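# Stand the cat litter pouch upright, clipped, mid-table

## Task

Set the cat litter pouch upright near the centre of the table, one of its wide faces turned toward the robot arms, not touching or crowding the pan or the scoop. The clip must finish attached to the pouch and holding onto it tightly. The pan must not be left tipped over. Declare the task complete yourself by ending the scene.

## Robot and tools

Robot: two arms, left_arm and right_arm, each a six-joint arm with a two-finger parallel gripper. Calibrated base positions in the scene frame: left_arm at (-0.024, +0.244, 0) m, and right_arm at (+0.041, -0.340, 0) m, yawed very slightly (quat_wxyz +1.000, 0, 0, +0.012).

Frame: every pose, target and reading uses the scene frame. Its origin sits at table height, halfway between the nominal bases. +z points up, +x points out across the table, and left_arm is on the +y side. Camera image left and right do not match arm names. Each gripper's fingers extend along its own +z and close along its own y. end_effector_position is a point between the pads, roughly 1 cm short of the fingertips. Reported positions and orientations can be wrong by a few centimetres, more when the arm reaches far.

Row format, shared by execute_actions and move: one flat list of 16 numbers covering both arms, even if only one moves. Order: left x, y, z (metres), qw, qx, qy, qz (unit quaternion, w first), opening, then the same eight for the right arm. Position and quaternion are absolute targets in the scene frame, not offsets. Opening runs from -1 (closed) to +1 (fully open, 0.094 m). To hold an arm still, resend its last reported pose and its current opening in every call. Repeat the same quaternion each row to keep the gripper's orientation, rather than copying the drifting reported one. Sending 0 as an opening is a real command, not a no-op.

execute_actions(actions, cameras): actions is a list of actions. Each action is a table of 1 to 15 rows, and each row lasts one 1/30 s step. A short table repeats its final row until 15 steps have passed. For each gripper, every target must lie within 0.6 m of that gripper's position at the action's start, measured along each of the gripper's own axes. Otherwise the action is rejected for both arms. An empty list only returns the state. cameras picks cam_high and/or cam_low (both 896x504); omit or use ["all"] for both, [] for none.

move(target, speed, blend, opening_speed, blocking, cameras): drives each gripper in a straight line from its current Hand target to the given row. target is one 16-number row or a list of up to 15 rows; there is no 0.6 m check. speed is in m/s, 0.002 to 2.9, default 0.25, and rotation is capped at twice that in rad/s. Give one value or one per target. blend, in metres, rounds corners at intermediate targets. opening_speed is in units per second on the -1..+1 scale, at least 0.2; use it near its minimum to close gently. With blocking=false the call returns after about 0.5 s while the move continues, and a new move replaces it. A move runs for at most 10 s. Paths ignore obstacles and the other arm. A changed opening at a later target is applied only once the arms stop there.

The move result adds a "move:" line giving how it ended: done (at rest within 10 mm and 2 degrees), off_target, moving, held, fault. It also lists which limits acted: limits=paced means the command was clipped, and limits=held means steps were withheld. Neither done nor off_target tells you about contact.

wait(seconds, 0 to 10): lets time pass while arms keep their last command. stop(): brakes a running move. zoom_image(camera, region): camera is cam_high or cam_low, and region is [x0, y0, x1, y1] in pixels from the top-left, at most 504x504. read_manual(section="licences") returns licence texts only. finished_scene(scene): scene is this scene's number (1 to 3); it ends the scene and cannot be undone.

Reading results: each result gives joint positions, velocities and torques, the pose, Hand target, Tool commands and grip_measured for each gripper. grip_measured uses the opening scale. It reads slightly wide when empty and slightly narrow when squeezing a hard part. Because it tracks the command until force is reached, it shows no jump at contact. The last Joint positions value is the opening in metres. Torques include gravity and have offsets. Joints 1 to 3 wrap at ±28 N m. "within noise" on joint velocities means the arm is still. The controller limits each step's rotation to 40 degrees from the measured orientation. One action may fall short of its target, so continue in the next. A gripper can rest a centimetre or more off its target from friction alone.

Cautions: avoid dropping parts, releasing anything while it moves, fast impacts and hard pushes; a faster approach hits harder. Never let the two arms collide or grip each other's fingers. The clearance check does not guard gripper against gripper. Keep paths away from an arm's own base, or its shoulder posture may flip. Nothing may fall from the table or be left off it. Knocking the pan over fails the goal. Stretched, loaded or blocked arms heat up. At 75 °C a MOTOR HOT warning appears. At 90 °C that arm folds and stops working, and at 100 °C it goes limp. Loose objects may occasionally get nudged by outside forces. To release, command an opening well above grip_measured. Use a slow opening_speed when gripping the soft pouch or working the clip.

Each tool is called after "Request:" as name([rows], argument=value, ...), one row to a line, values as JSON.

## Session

Request:
execute_actions(actions=[])

Request:
zoom_image(camera="cam_high", region=[220, 90, 720, 480])

Scene clock: 0.00 s.
left_arm: end_effector_position=(+0.3753, +0.2803, +0.1187) grip_measured=+1.000 end_effector_quat_wxyz=(+0.608, -0.085, +0.784, +0.097) | right_arm: end_effector_position=(+0.4303, -0.3612, +0.1128) grip_measured=+1.000 end_effector_quat_wxyz=(+0.600, +0.083, +0.792, -0.075)
Joint positions: left_arm=[-0.044 1.55 0.377 0.916 -0.3 -0.028 0.094] | right_arm=[0.05 1.509 0.343 0.881 0.291 0.063 0.094]
Joint velocities: within noise
Joint torques (N m): no reading
Motor temperatures (°C): left_arm=[28 29 33 29 28 30 28] | right_arm=[27 32 31 28 26 27 28]
Heat: left arm: 33 °C; right arm: 32 °C.
Hand target: left_arm +0.3767, +0.2804, +0.1227; +0.611, -0.087, +0.781, +0.096 | right_arm +0.4308, -0.3615, +0.1141; +0.600, +0.083, +0.792, -0.076
Tool commands: left_gripper/opening=+1.0 right_gripper/opening=+1.0

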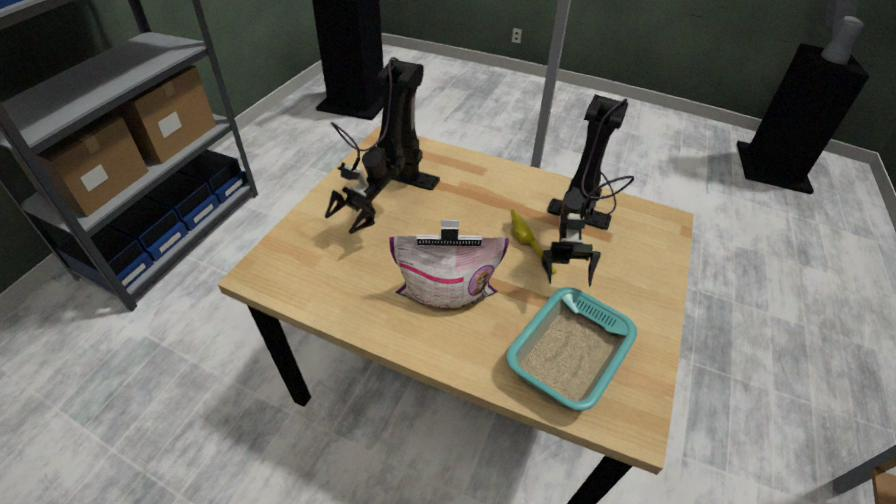

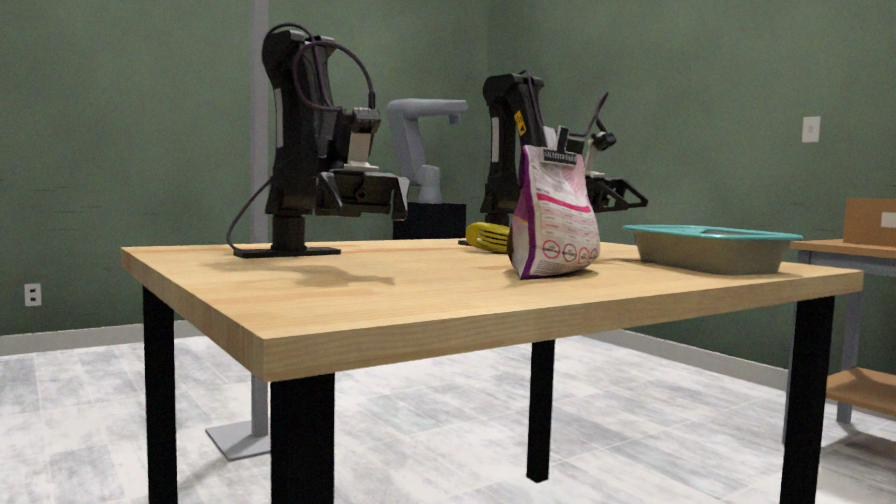

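Scaled by 1.008.

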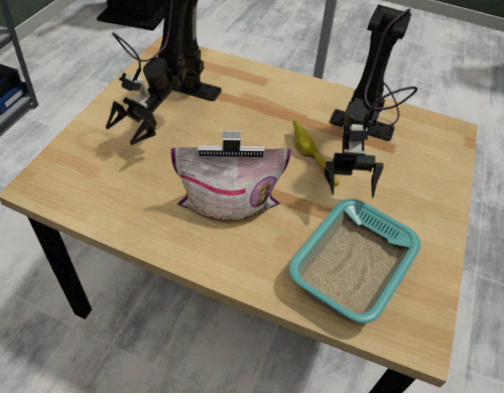

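Request:
zoom_image(camera="cam_high", region=[380, 205, 520, 315])

Request:
zoom_image(camera="cam_high", region=[410, 215, 490, 260])

Request:
zoom_image(camera="cam_low", region=[490, 110, 650, 290])

Request:
zoom_image(camera="cam_low", region=[510, 115, 600, 185])

Request:
zoom_image(camera="cam_high", region=[490, 190, 630, 310])

Scaled by 3.600.

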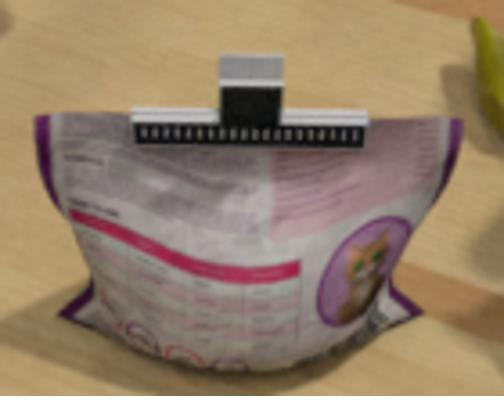

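Scaled by 6.300.

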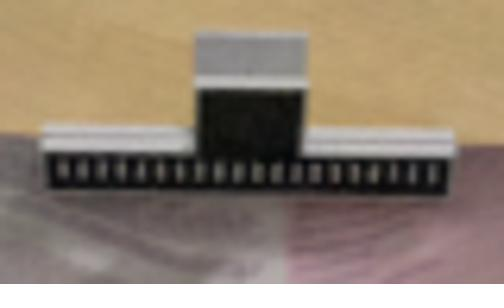

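Scaled by 2.800.

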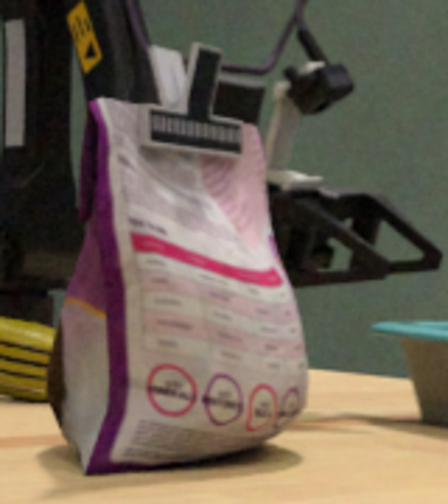

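Scaled by 5.600.

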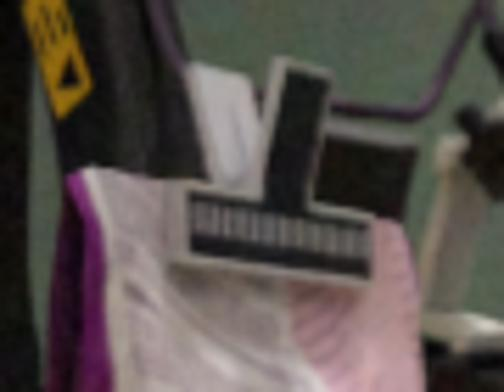

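Scaled by 3.600.

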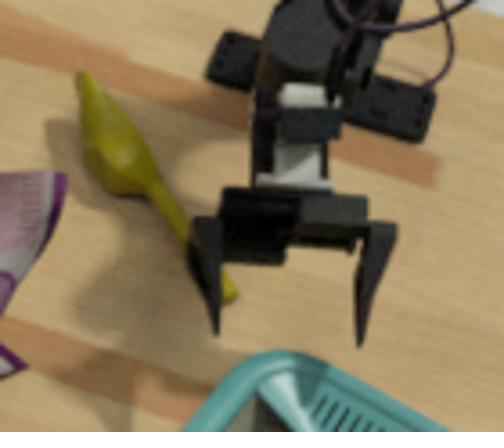

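Request:
move([
  [0.33,0.25,0.15,0.3,-0.25,0.9,0.0,0.2,0.4308,-0.3615,0.1141,0.6,0.083,0.792,-0.076,1],
  [0.262,0.206,0.13,0,-0.3827,0.9239,0,0.2,0.4308,-0.3615,0.1141,0.6,0.083,0.792,-0.076,1],
  [0.262,0.206,0.05,0,-0.3827,0.9239,0,0.2,0.4308,-0.3615,0.1141,0.6,0.083,0.792,-0.076,1],
], speed=0.25, blend=[0.02,0.01,0])

Request:
zoom_image(camera="cam_high", region=[490, 190, 610, 300])

Request:
zoom_image(camera="cam_low", region=[450, 160, 650, 290])

Scene clock: 5.70 s.
left_arm: end_effector_position=(+0.2607, +0.2079, +0.0521) grip_measured=+0.201 end_effector_quat_wxyz=(-0.002, -0.383, +0.924, +0.001) | right_arm: end_effector_position=(+0.4303, -0.3612, +0.1128) grip_measured=+1.000 end_effector_quat_wxyz=(+0.600, +0.083, +0.792, -0.075)
Joint positions: left_arm=[-0.13 1.681 1.116 -1.01 -0.001 -0.916 0.056] | right_arm=[0.05 1.509 0.343 0.881 0.291 0.063 0.094]
Joint velocities: within noise
Joint torques (N m): left_arm=[-0.35 -5.75 5.63 0.56 -0.01 -0.04] | right_arm=[-0.23 -4.97 5.59 1.75 0.02 -0.09]
Motor temperatures (°C): left_arm=[28 30 34 30 28 30 28] | right_arm=[27 32 32 30 26 27 28]
Heat: left arm: 34 °C; right arm: 32 °C.
Hand target: left_arm +0.2619, +0.2060, +0.0500; +0.000, -0.383, +0.924, +0.000 | right_arm +0.4308, -0.3615, +0.1140; +0.600, +0.083, +0.792, -0.076
Off the commanded pose: left_arm 0.003 m, 0 deg | right_arm 0.001 m, 0 deg.
move: done

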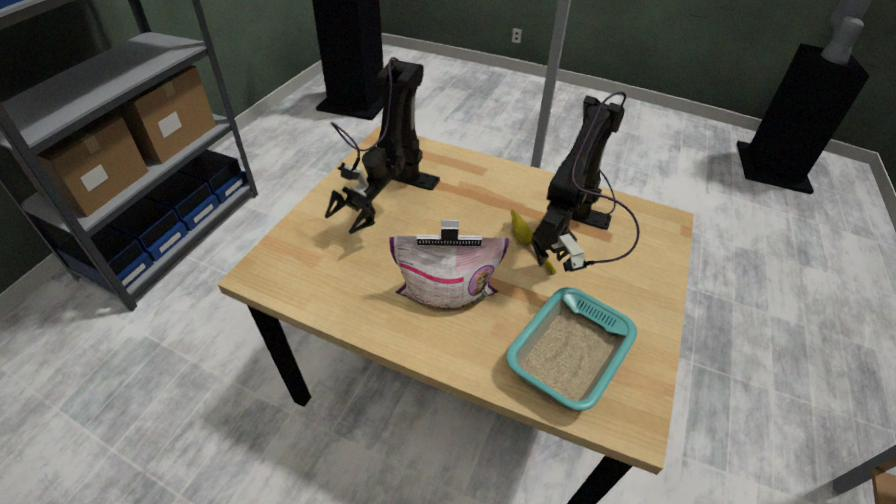

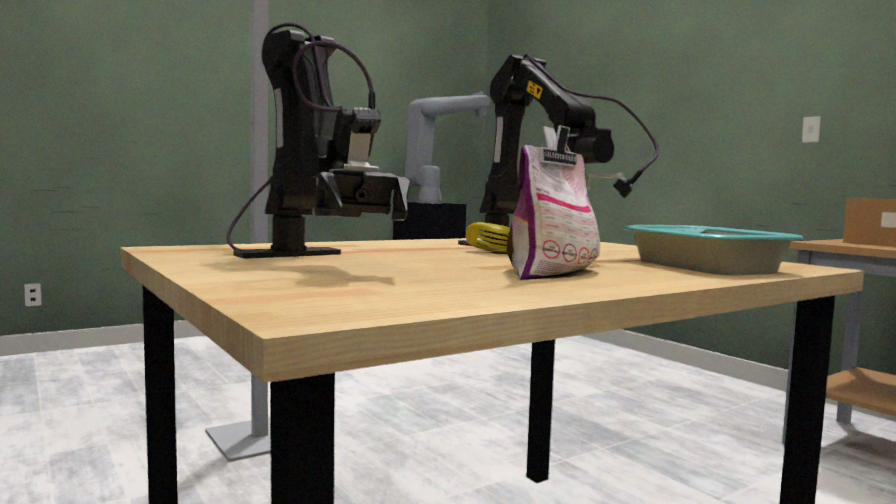

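Scaled by 4.200.

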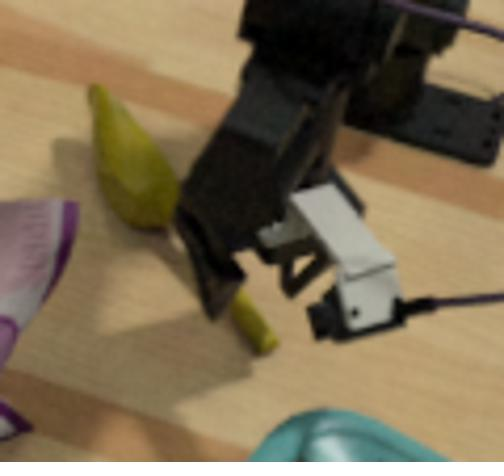

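Scaled by 2.520.

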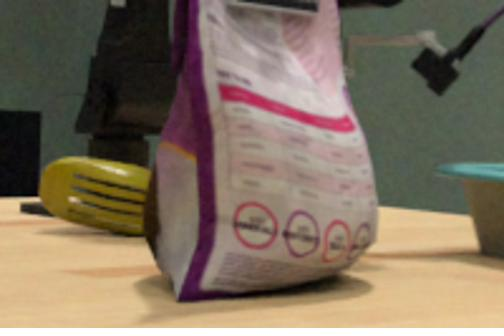

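Request:
move([
  [0.262,0.206,0.016,0,-0.3827,0.9239,0,0.2,0.4308,-0.3615,0.1141,0.6,0.083,0.792,-0.076,1],
  [0.262,0.206,0.016,0,-0.3827,0.9239,0,-1,0.4308,-0.3615,0.1141,0.6,0.083,0.792,-0.076,1],
], speed=0.1, opening_speed=1.0, cameras=["cam_high"])

Request:
zoom_image(camera="cam_high", region=[490, 190, 610, 300])

Scene clock: 8.43 s.
left_arm: end_effector_position=(+0.2637, +0.2075, +0.0213) grip_measured=-0.736 end_effector_quat_wxyz=(+0.004, -0.383, +0.924, -0.002) | right_arm: end_effector_position=(+0.4303, -0.3612, +0.1128) grip_measured=+1.000 end_effector_quat_wxyz=(+0.600, +0.083, +0.792, -0.075)
Joint positions: left_arm=[-0.13 1.726 1.035 -0.871 -0.001 -0.917 0.012] | right_arm=[0.05 1.509 0.343 0.881 0.291 0.063 0.094]
Joint velocities: within noise
Joint torques (N m): left_arm=[-0.38 -5.31 5.08 0.56 0.02 -0.04] | right_arm=[-0.03 -4.88 5.6 1.73 0.02 0.02]
Motor temperatures (°C): left_arm=[28 31 34 30 28 30 28] | right_arm=[27 32 32 30 26 27 28]
Heat: left arm: 34 °C; right arm: 32 °C.
Hand target: left_arm +0.2619, +0.2060, +0.0161; +0.000, -0.383, +0.924, +0.000 | right_arm +0.4308, -0.3615, +0.1140; +0.600, +0.083, +0.792, -0.076
Off the commanded pose: left_arm 0.006 m, 1 deg | right_arm 0.001 m, 0 deg.
move: done
Images, in order (width x height): cam_high 896x504.

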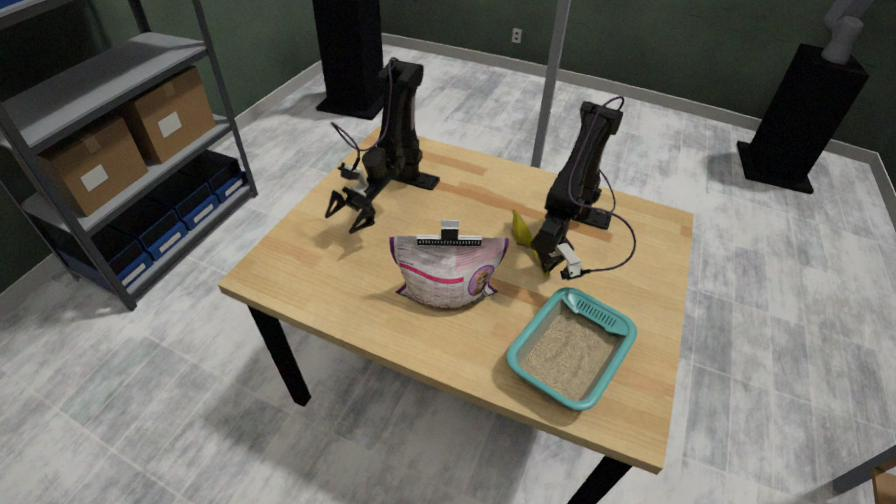

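Scaled by 4.200.

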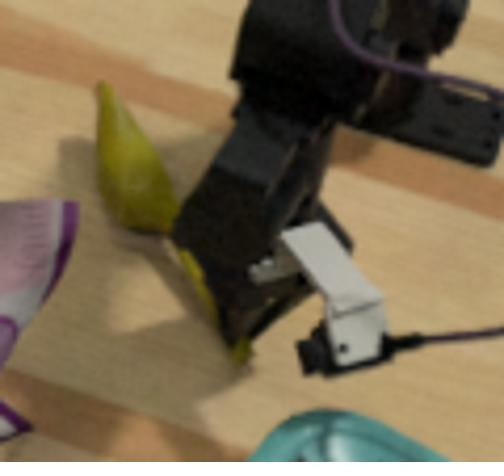

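Request:
move([
  [0.262,0.206,0.12,0,-0.3827,0.9239,0,-1,0.4308,-0.3615,0.1141,0.6,0.083,0.792,-0.076,1],
  [0.245,0.34,0.12,0,-0.3827,0.9239,0,-1,0.4308,-0.3615,0.1141,0.6,0.083,0.792,-0.076,1],
  [0.20,0.445,0.07,0,-0.3827,0.9239,0,-1,0.4308,-0.3615,0.1141,0.6,0.083,0.792,-0.076,1],
  [0.20,0.445,0.017,0,-0.3827,0.9239,0,-1,0.4308,-0.3615,0.1141,0.6,0.083,0.792,-0.076,1],
], speed=[0.15,0.2,0.2,0.06], blend=[0.02,0.02,0.01,0], cameras=["cam_high", "cam_low"])

Request:
zoom_image(camera="cam_high", region=[570, 190, 690, 300])

Request:
zoom_image(camera="cam_low", region=[540, 170, 660, 260])

Scene clock: 16.87 s.
left_arm: end_effector_position=(+0.2000, +0.4459, +0.0228) grip_measured=-0.995 end_effector_quat_wxyz=(+0.003, -0.386, +0.923, +0.001) | right_arm: end_effector_position=(+0.4303, -0.3612, +0.1128) grip_measured=+1.000 end_effector_quat_wxyz=(+0.600, +0.083, +0.792, -0.075)
Joint positions: left_arm=[0.73 1.767 1.091 -0.889 0 -0.063 0] | right_arm=[0.05 1.509 0.343 0.881 0.291 0.063 0.094]
Joint velocities: within noise
Joint torques (N m): left_arm=[-0.09 -5.67 5.07 0.6 -0.03 0.05] | right_arm=[-0.12 -4.77 5.59 1.71 0.02 -0.06]
Motor temperatures (°C): left_arm=[28 32 35 30 28 30 28] | right_arm=[27 33 33 32 26 27 28]
Heat: left arm: 35 °C; right arm: 33 °C.
Hand target: left_arm +0.1998, +0.4449, +0.0171; +0.000, -0.383, +0.924, +0.000 | right_arm +0.4308, -0.3615, +0.1140; +0.600, +0.083, +0.792, -0.076
Off the commanded pose: left_arm 0.006 m, 1 deg | right_arm 0.001 m, 0 deg.
move: done

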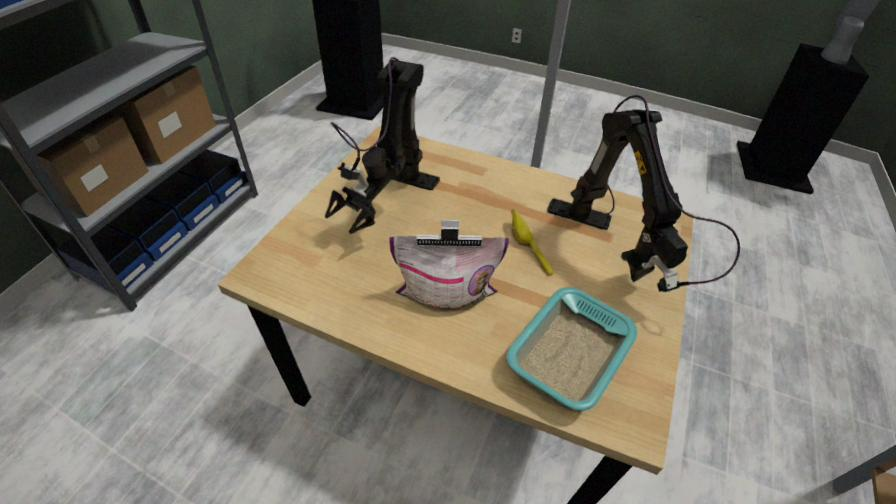

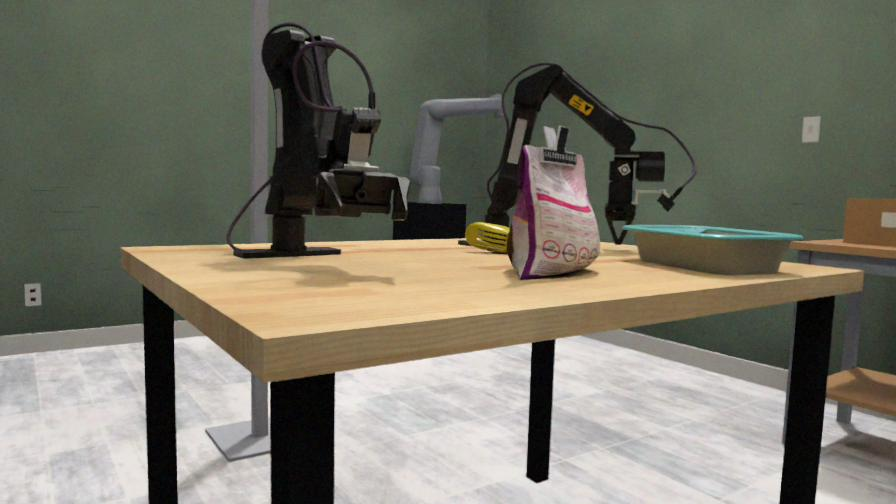

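Scaled by 4.200.

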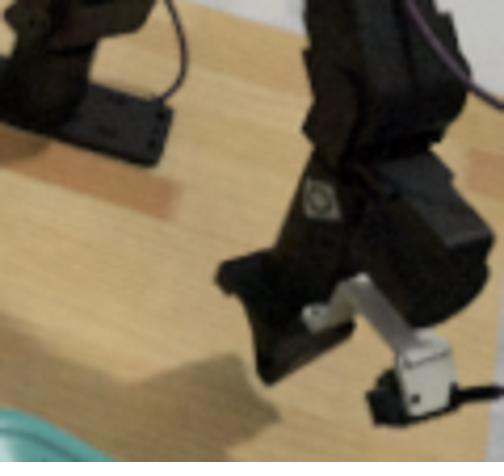

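Scaled by 4.200.

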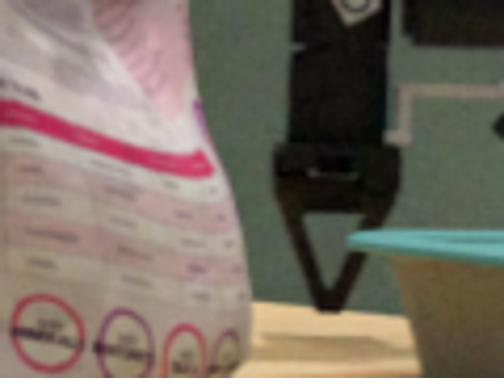

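Request:
move([
  [0.20,0.42,0.12,0,-0.3827,0.9239,0,0.1,0.4308,-0.3615,0.1141,0.6,0.083,0.792,-0.076,1],
], speed=0.25, cameras=["cam_high", "cam_low"])

Request:
zoom_image(camera="cam_high", region=[490, 190, 580, 290])

Request:
zoom_image(camera="cam_low", region=[450, 210, 530, 270])

Scene clock: 18.37 s.
left_arm: end_effector_position=(+0.1978, +0.4196, +0.1141) grip_measured=+0.099 end_effector_quat_wxyz=(-0.007, -0.382, +0.924, -0.002) | right_arm: end_effector_position=(+0.4303, -0.3612, +0.1128) grip_measured=+1.000 end_effector_quat_wxyz=(+0.600, +0.083, +0.792, -0.075)
Joint positions: left_arm=[0.666 1.628 1.31 -1.267 0 -0.118 0.052] | right_arm=[0.05 1.509 0.343 0.881 0.291 0.063 0.094]
Joint velocities: within noise
Joint torques (N m): left_arm=[-0.28 -6.48 7.76 0.31 -0.01 -0.06] | right_arm=[-0.1 -4.86 5.49 1.72 0.01 -0.03]
Motor temperatures (°C): left_arm=[28 32 35 30 28 30 28] | right_arm=[27 33 33 33 26 27 28]
Heat: left arm: 35 °C; right arm: 33 °C.
Hand target: left_arm +0.2000, +0.4200, +0.1199; +0.000, -0.383, +0.924, +0.000 | right_arm +0.4308, -0.3615, +0.1140; +0.600, +0.083, +0.792, -0.076
Off the commanded pose: left_arm 0.006 m, 1 deg | right_arm 0.001 m, 0 deg.
move: done

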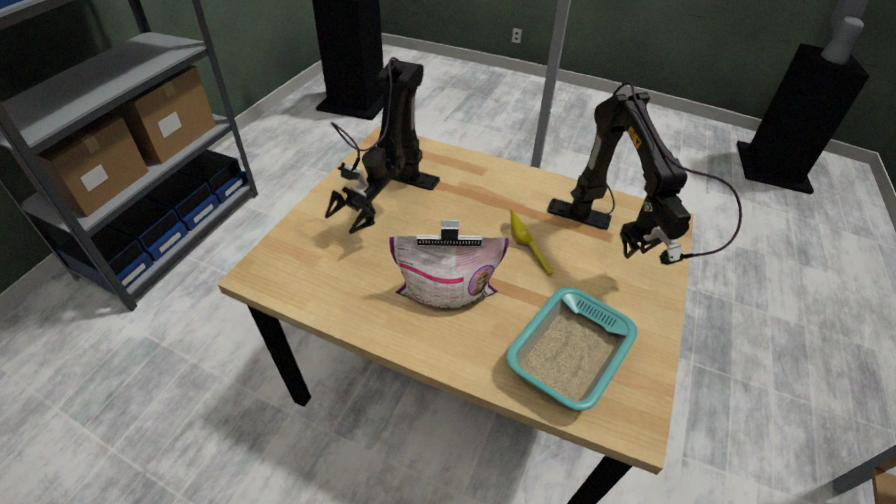

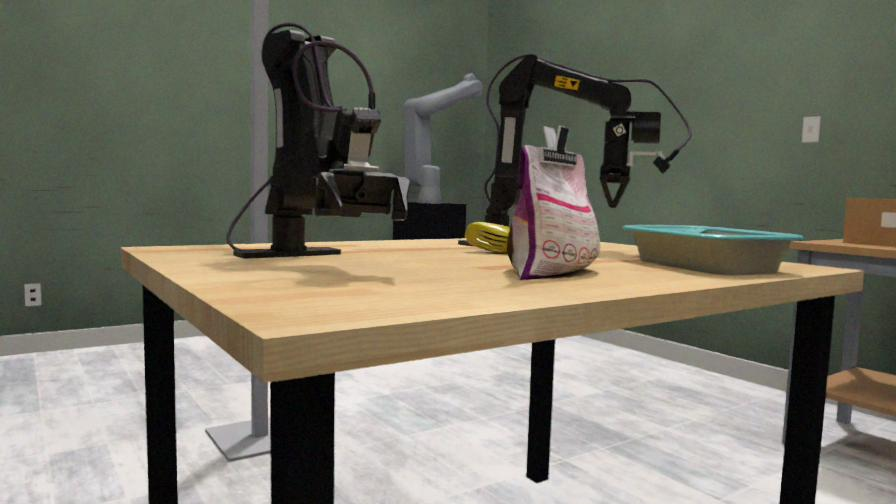

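Scaled by 5.040.

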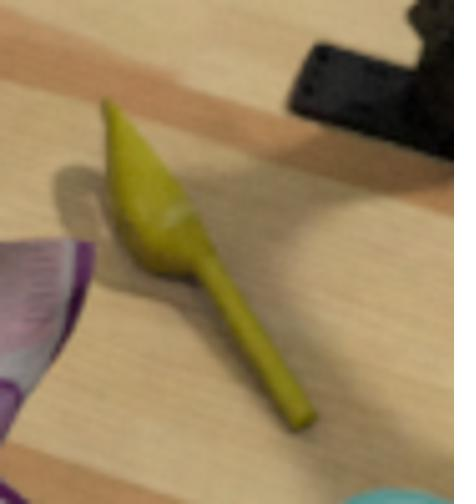

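Scaled by 6.300.

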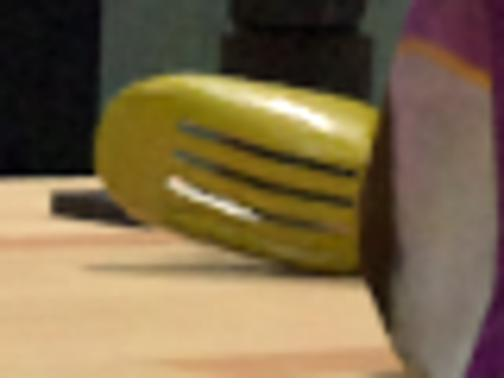

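Request:
move([
  [0.247,0.181,0.12,0,-0.4107,0.9118,0,0.1,0.4308,-0.3615,0.1141,0.6,0.083,0.792,-0.076,1],
  [0.247,0.180,0.045,0,-0.4107,0.9118,0,0.1,0.4308,-0.3615,0.1141,0.6,0.083,0.792,-0.076,1],
], speed=[0.25,0.15], blend=[0.01,0], cameras=["cam_high", "cam_low"])

Request:
zoom_image(camera="cam_high", region=[490, 190, 590, 290])

Scene clock: 21.10 s.
left_arm: end_effector_position=(+0.2471, +0.1786, +0.0492) grip_measured=+0.099 end_effector_quat_wxyz=(-0.002, -0.410, +0.912, -0.007) | right_arm: end_effector_position=(+0.4303, -0.3612, +0.1128) grip_measured=+1.000 end_effector_quat_wxyz=(+0.600, +0.083, +0.792, -0.075)
Joint positions: left_arm=[-0.232 1.646 1.066 -0.985 0.013 -1.077 0.052] | right_arm=[0.05 1.509 0.343 0.881 0.291 0.063 0.094]
Joint velocities: within noise
Joint torques (N m): left_arm=[-0.23 -5.15 5.46 0.58 -0.15 -0.04] | right_arm=[-0.13 -4.71 5.57 1.75 0.02 -0.02]
Motor temperatures (°C): left_arm=[28 32 35 30 28 30 28] | right_arm=[27 33 33 33 26 27 28]
Heat: left arm: 35 °C; right arm: 33 °C.
Hand target: left_arm +0.2469, +0.1800, +0.0450; +0.000, -0.411, +0.912, +0.000 | right_arm +0.4308, -0.3615, +0.1140; +0.600, +0.083, +0.792, -0.076
Off the commanded pose: left_arm 0.004 m, 1 deg | right_arm 0.001 m, 0 deg.
move: done

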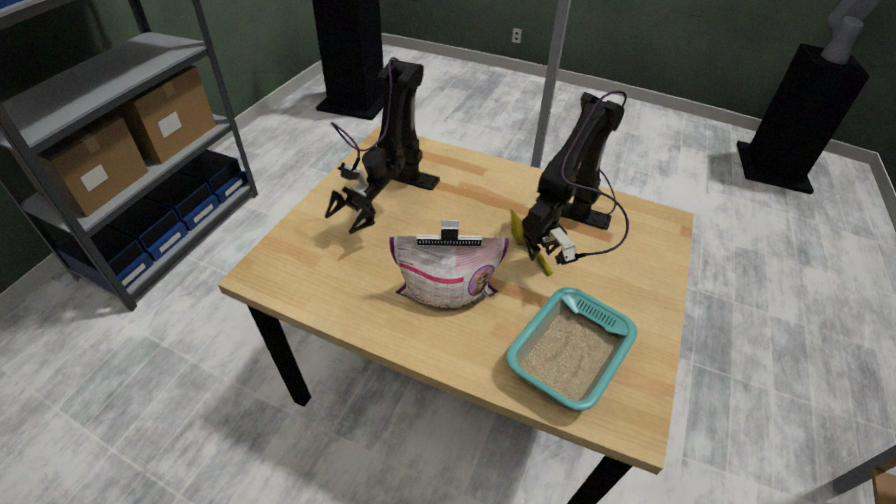

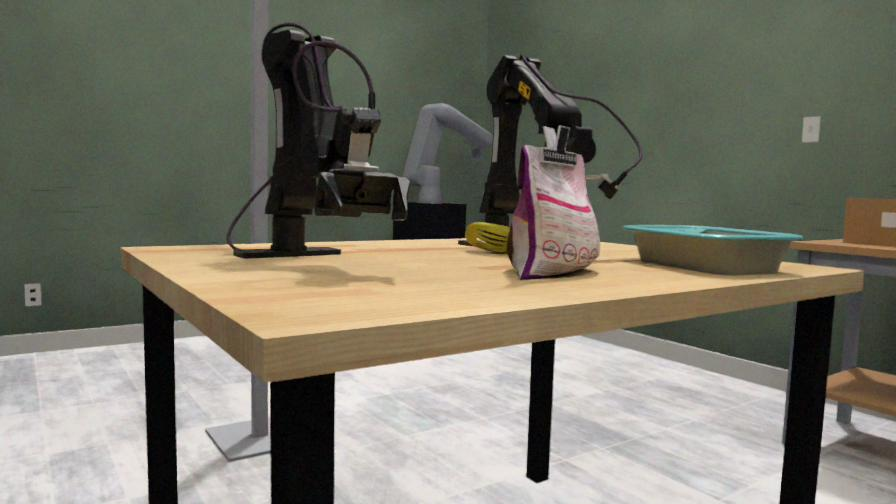

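Scaled by 5.040.

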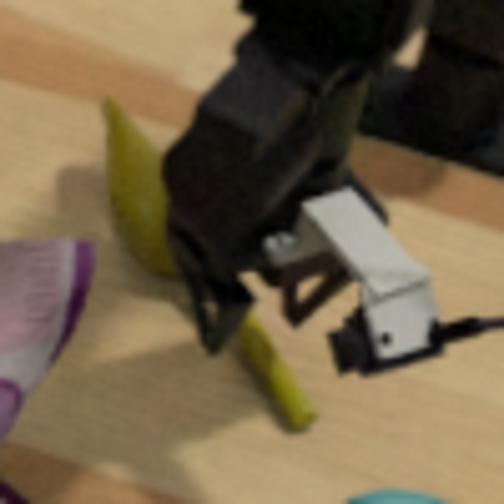

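Request:
move([
  [0.245,0.186,0.009,0,-0.4107,0.9118,0,0.1,0.4308,-0.3615,0.1141,0.6,0.083,0.792,-0.076,1],
  [0.245,0.186,0.009,0,-0.4107,0.9118,0,-1,0.4308,-0.3615,0.1141,0.6,0.083,0.792,-0.076,1],
], speed=0.06, opening_speed=0.8, cameras=["cam_high", "cam_low"])

Request:
zoom_image(camera="cam_high", region=[490, 190, 590, 290])

Scene clock: 24.17 s.
left_arm: end_effector_position=(+0.2468, +0.1816, +0.0145) grip_measured=-0.680 end_effector_quat_wxyz=(+0.002, -0.409, +0.912, -0.009) | right_arm: end_effector_position=(+0.4303, -0.3612, +0.1128) grip_measured=+1.000 end_effector_quat_wxyz=(+0.600, +0.083, +0.792, -0.075)
Joint positions: left_arm=[-0.223 1.691 0.965 -0.831 0.012 -1.066 0.015] | right_arm=[0.05 1.509 0.343 0.881 0.291 0.063 0.094]
Joint velocities: within noise
Joint torques (N m): left_arm=[0.72 -4.83 4.97 0.54 -0.16 0.05] | right_arm=[-0.05 -4.86 5.55 1.76 0 -0.08]
Motor temperatures (°C): left_arm=[28 32 35 30 28 30 28] | right_arm=[27 33 34 33 26 27 28]
Heat: left arm: 35 °C; right arm: 34 °C.
Hand target: left_arm +0.2449, +0.1859, +0.0092; +0.000, -0.411, +0.912, +0.000 | right_arm +0.4308, -0.3615, +0.1140; +0.600, +0.083, +0.792, -0.076
Off the commanded pose: left_arm 0.007 m, 1 deg | right_arm 0.001 m, 0 deg.
move: done

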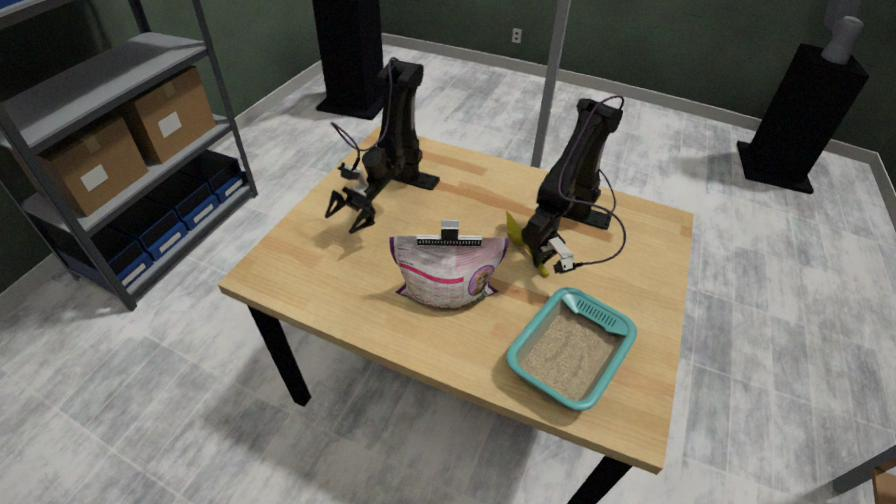

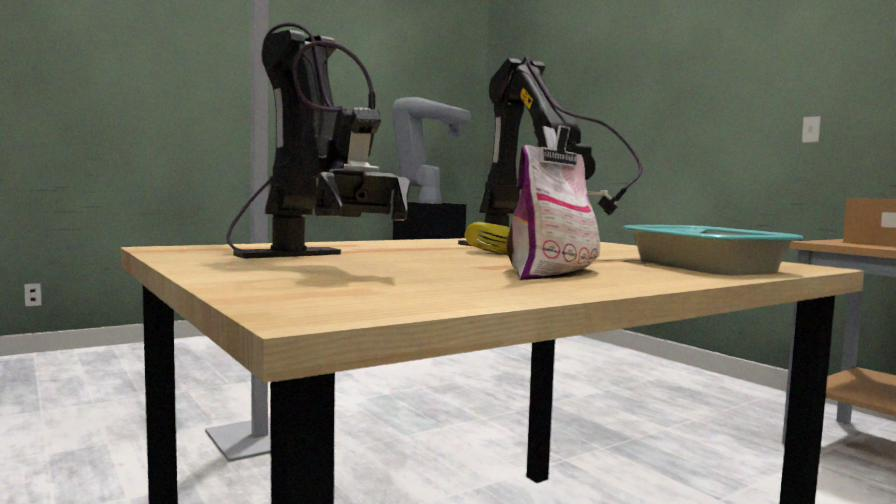

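Scaled by 5.040.

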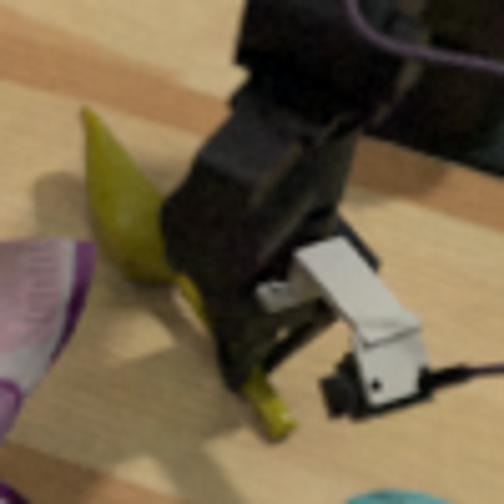

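Lift a little and check.

Request:
move([
  [0.245,0.186,0.05,0,-0.4107,0.9118,0,-1,0.4308,-0.3615,0.1141,0.6,0.083,0.792,-0.076,1],
], speed=0.08, cameras=["cam_high", "cam_low"])

Request:
zoom_image(camera="cam_high", region=[490, 190, 590, 290])

Request:
zoom_image(camera="cam_low", region=[450, 200, 530, 270])

Scene clock: 25.53 s.
left_arm: end_effector_position=(+0.2383, +0.1836, +0.0385) grip_measured=-0.680 end_effector_quat_wxyz=(-0.016, -0.409, +0.912, +0.005) | right_arm: end_effector_position=(+0.4303, -0.3612, +0.1128) grip_measured=+1.000 end_effector_quat_wxyz=(+0.600, +0.083, +0.792, -0.075)
Joint positions: left_arm=[-0.223 1.66 1.035 -0.977 0.011 -1.066 0.015] | right_arm=[0.05 1.509 0.343 0.881 0.291 0.063 0.094]
Joint velocities: within noise
Joint torques (N m): left_arm=[0.39 -7.71 7.82 0.21 -0.14 0.02] | right_arm=[-0.13 -4.71 5.61 1.74 0.02 -0.04]
Motor temperatures (°C): left_arm=[28 32 35 30 28 30 28] | right_arm=[27 33 34 33 26 27 28]
Heat: left arm: 35 °C; right arm: 34 °C.
Hand target: left_arm +0.2448, +0.1860, +0.0498; +0.000, -0.411, +0.912, +0.000 | right_arm +0.4308, -0.3615, +0.1140; +0.600, +0.083, +0.792, -0.076
Off the commanded pose: left_arm 0.014 m, 2 deg | right_arm 0.001 m, 0 deg.
move: off_target (left_arm)

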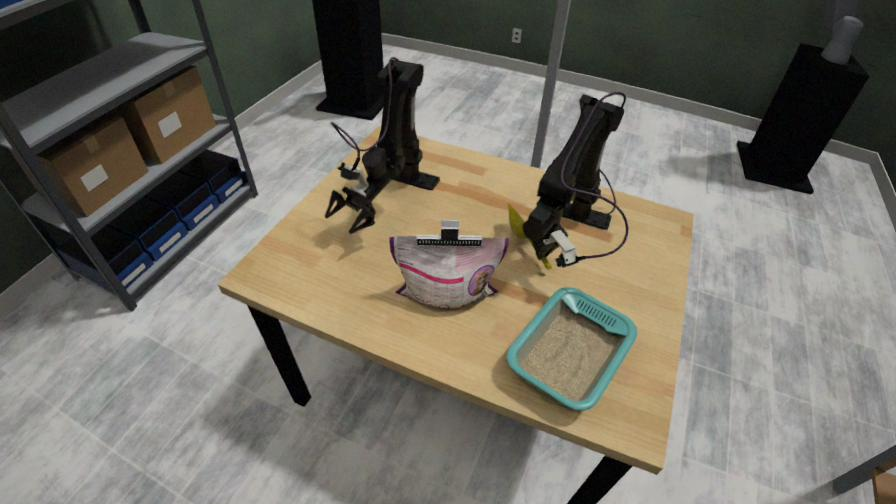

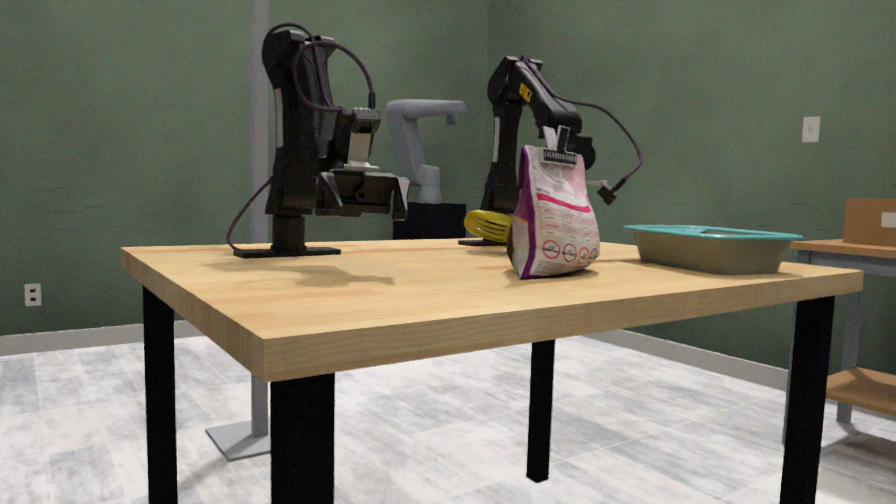

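Scaled by 5.040.

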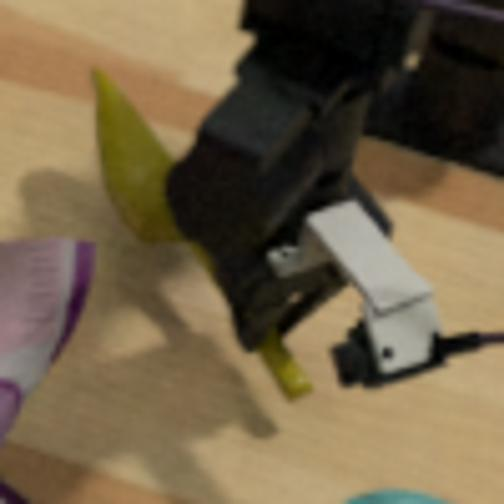

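Scaled by 6.300.

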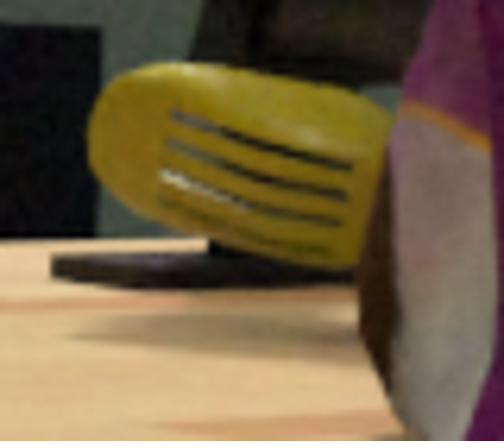

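Request:
move([
  [0.25,0.20,0.09,0,-0.4107,0.9118,0,-1,0.4308,-0.3615,0.1141,0.6,0.083,0.792,-0.076,1],
  [0.255,0.33,0.09,0,-0.4107,0.9118,0,-1,0.4308,-0.3615,0.1141,0.6,0.083,0.792,-0.076,1],
  [0.22,0.435,0.07,0,-0.4107,0.9118,0,-1,0.4308,-0.3615,0.1141,0.6,0.083,0.792,-0.076,1],
  [0.22,0.435,0.012,0,-0.4107,0.9118,0,-1,0.4308,-0.3615,0.1141,0.6,0.083,0.792,-0.076,1],
], speed=[0.1,0.15,0.15,0.05], blend=[0.02,0.03,0.01,0], cameras=["cam_high", "cam_low"])

Request:
zoom_image(camera="cam_high", region=[560, 200, 680, 300])

Request:
zoom_image(camera="cam_low", region=[540, 180, 660, 260])

Scene clock: 29.70 s.
left_arm: end_effector_position=(+0.2214, +0.4360, +0.0179) grip_measured=-0.680 end_effector_quat_wxyz=(+0.005, -0.413, +0.911, +0.001) | right_arm: end_effector_position=(+0.4303, -0.3612, +0.1128) grip_measured=+1.000 end_effector_quat_wxyz=(+0.600, +0.083, +0.792, -0.075)
Joint positions: left_arm=[0.661 1.806 1.119 -0.873 0.001 -0.19 0.015] | right_arm=[0.05 1.509 0.343 0.881 0.291 0.063 0.094]
Joint velocities: within noise
Joint torques (N m): left_arm=[-0.06 -6.09 5.19 0.51 -0.04 0.03] | right_arm=[-0.31 -5.11 5.46 1.73 0.04 -0.07]
Motor temperatures (°C): left_arm=[28 32 35 30 28 30 29] | right_arm=[27 33 34 34 26 27 28]
Heat: left arm: 35 °C; right arm: 34 °C.
Hand target: left_arm +0.2199, +0.4350, +0.0121; +0.000, -0.411, +0.912, +0.000 | right_arm +0.4308, -0.3615, +0.1140; +0.600, +0.083, +0.792, -0.076
Off the commanded pose: left_arm 0.006 m, 1 deg | right_arm 0.001 m, 0 deg.
move: done

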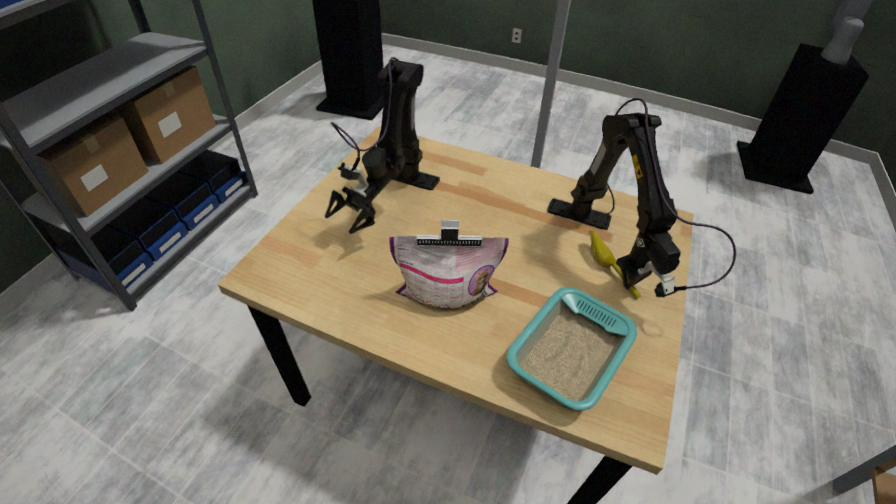

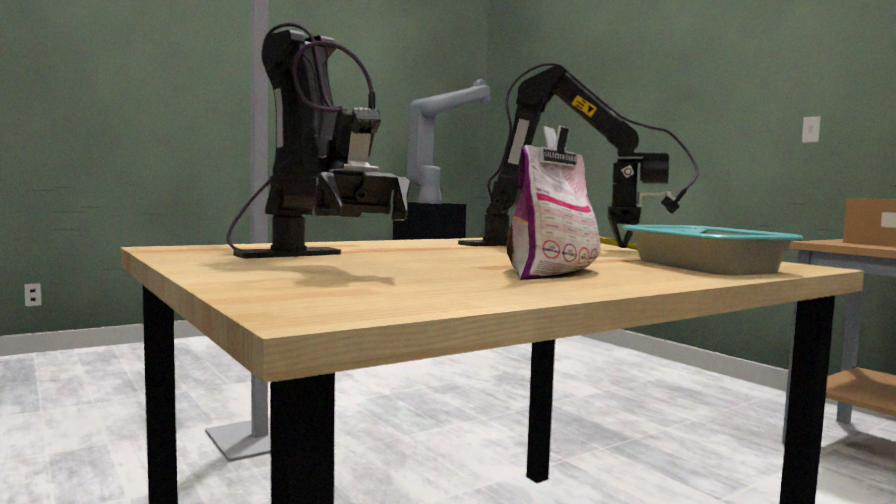

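Scaled by 4.200.

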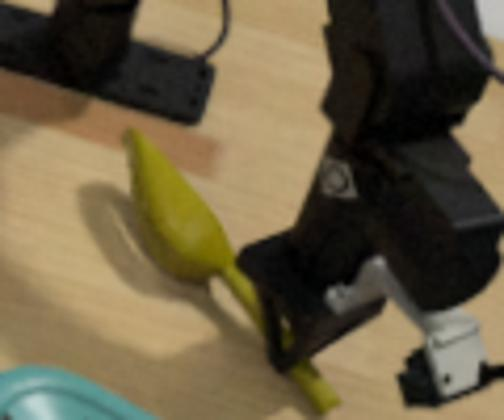

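Scaled by 4.200.

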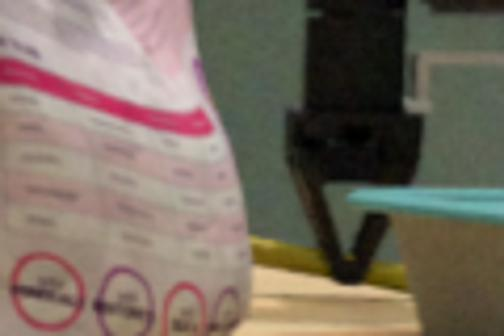

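Request:
move([
  [0.22,0.435,0.009,0,-0.4107,0.9118,0,-1,0.4308,-0.3615,0.1141,0.6,0.083,0.792,-0.076,1],
  [0.22,0.435,0.009,0,-0.4107,0.9118,0,0.1,0.4308,-0.3615,0.1141,0.6,0.083,0.792,-0.076,1],
], speed=0.04, opening_speed=1)

Request:
move([
  [0.22,0.435,0.16,0,-0.4107,0.9118,0,0.1,0.4308,-0.3615,0.1141,0.6,0.083,0.792,-0.076,1],
  [0.26,0.22,0.2,0,0,1,0,0.2,0.4308,-0.3615,0.1141,0.6,0.083,0.792,-0.076,1],
], speed=0.2)

Scene clock: 32.67 s.
left_arm: end_effector_position=(+0.2225, +0.4369, +0.0169) grip_measured=+0.099 end_effector_quat_wxyz=(+0.009, -0.413, +0.911, +0.002) | right_arm: end_effector_position=(+0.4303, -0.3612, +0.1128) grip_measured=+1.000 end_effector_quat_wxyz=(+0.600, +0.083, +0.792, -0.075)
Joint positions: left_arm=[0.661 1.806 1.114 -0.86 0.001 -0.19 0.052] | right_arm=[0.05 1.509 0.343 0.881 0.291 0.063 0.094]
Joint velocities: within noise
Joint torques (N m): left_arm=[-0.05 -5.7 5.07 0.55 -0.07 0.06] | right_arm=[-0.2 -4.97 5.64 1.71 0.03 -0.04]
Motor temperatures (°C): left_arm=[28 32 35 30 28 30 29] | right_arm=[27 33 34 34 26 27 28]
Heat: left arm: 35 °C; right arm: 34 °C.
Hand target: left_arm +0.2199, +0.4349, +0.0093; +0.000, -0.411, +0.912, +0.000 | right_arm +0.4308, -0.3615, +0.1140; +0.600, +0.083, +0.792, -0.076
Off the commanded pose: left_arm 0.008 m, 1 deg | right_arm 0.001 m, 0 deg.
move: done

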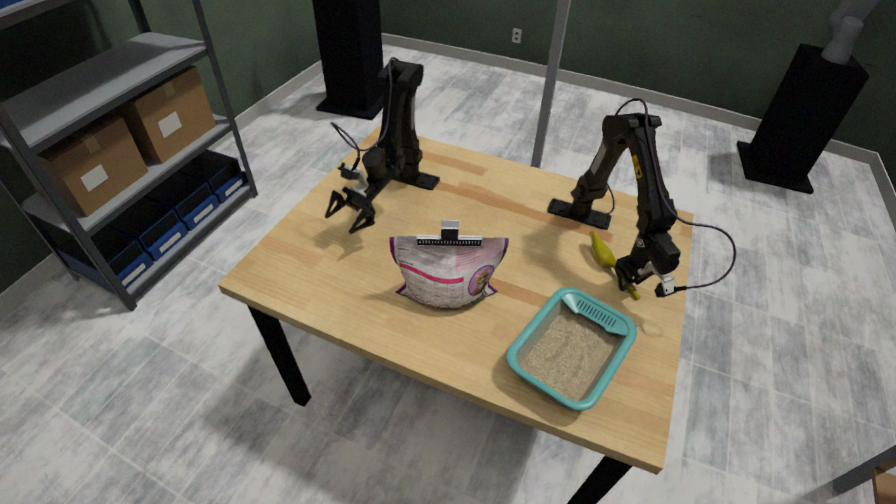

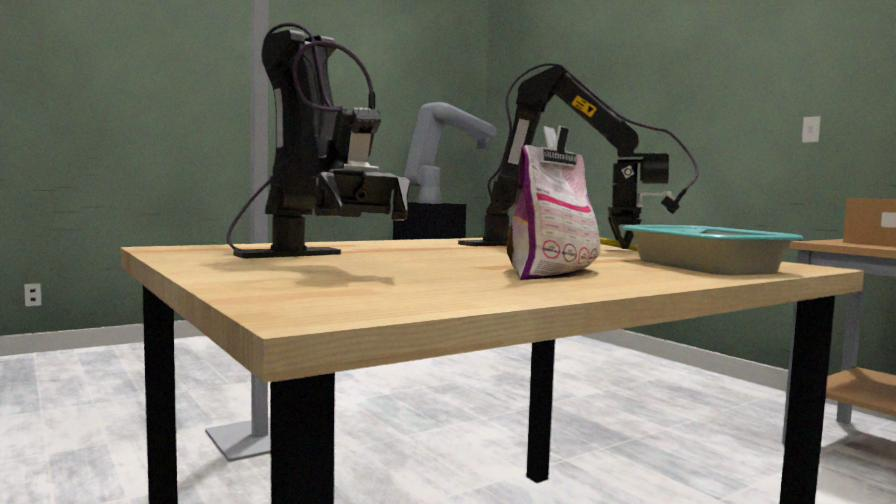

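Scene clock: 36.60 s.
left_arm: end_effector_position=(+0.2561, +0.2203, +0.1972) grip_measured=+0.199 end_effector_quat_wxyz=(+0.003, -0.002, +1.000, -0.001) | right_arm: end_effector_position=(+0.4303, -0.3612, +0.1128) grip_measured=+1.000 end_effector_quat_wxyz=(+0.600, +0.083, +0.792, -0.075)
Joint positions: left_arm=[-0.088 1.629 1.644 -1.578 0.001 -0.092 0.056] | right_arm=[0.05 1.509 0.343 0.881 0.291 0.063 0.094]
Joint velocities: within noise
Joint torques (N m): left_arm=[0.14 -4.48 8.31 0.34 -0.02 0.05] | right_arm=[-0.24 -4.93 5.44 1.71 0.01 -0.03]
Motor temperatures (°C): left_arm=[28 32 36 30 28 30 29] | right_arm=[27 33 34 35 26 27 28]
Heat: left arm: 36 °C; right arm: 35 °C.
Hand target: left_arm +0.2599, +0.2200, +0.1997; +0.005, +0.000, +1.000, -0.001 | right_arm +0.4308, -0.3615, +0.1140; +0.600, +0.083, +0.792, -0.076
Off the commanded pose: left_arm 0.005 m, 0 deg | right_arm 0.001 m, 0 deg.
joint sent to its limit (left arm) — joint 4 (wrist pitch), lower limit. The joint targets still meet the commanded pose.
move: done

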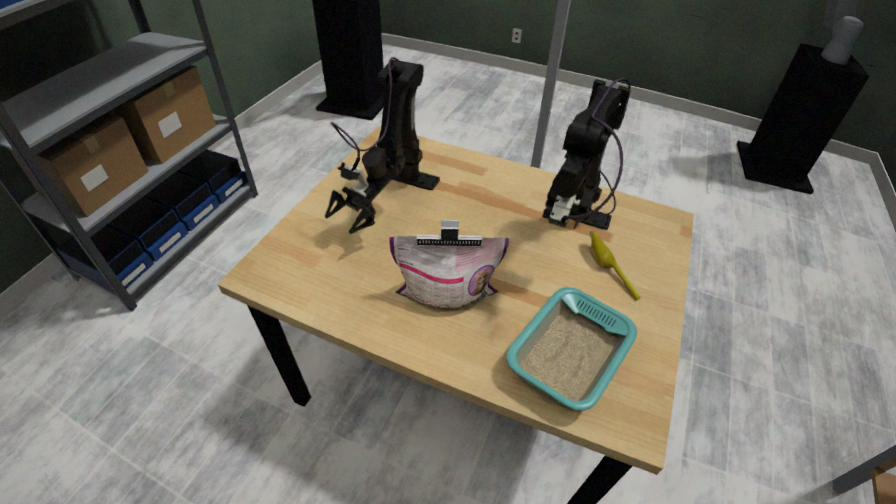

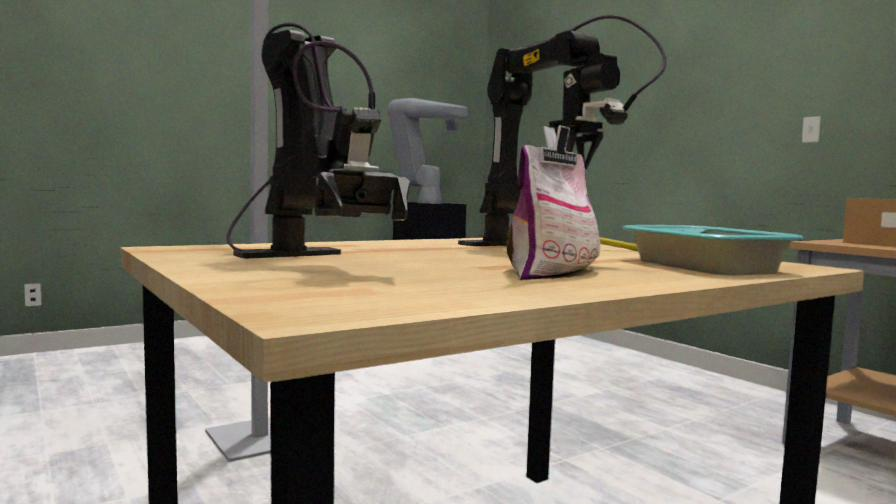

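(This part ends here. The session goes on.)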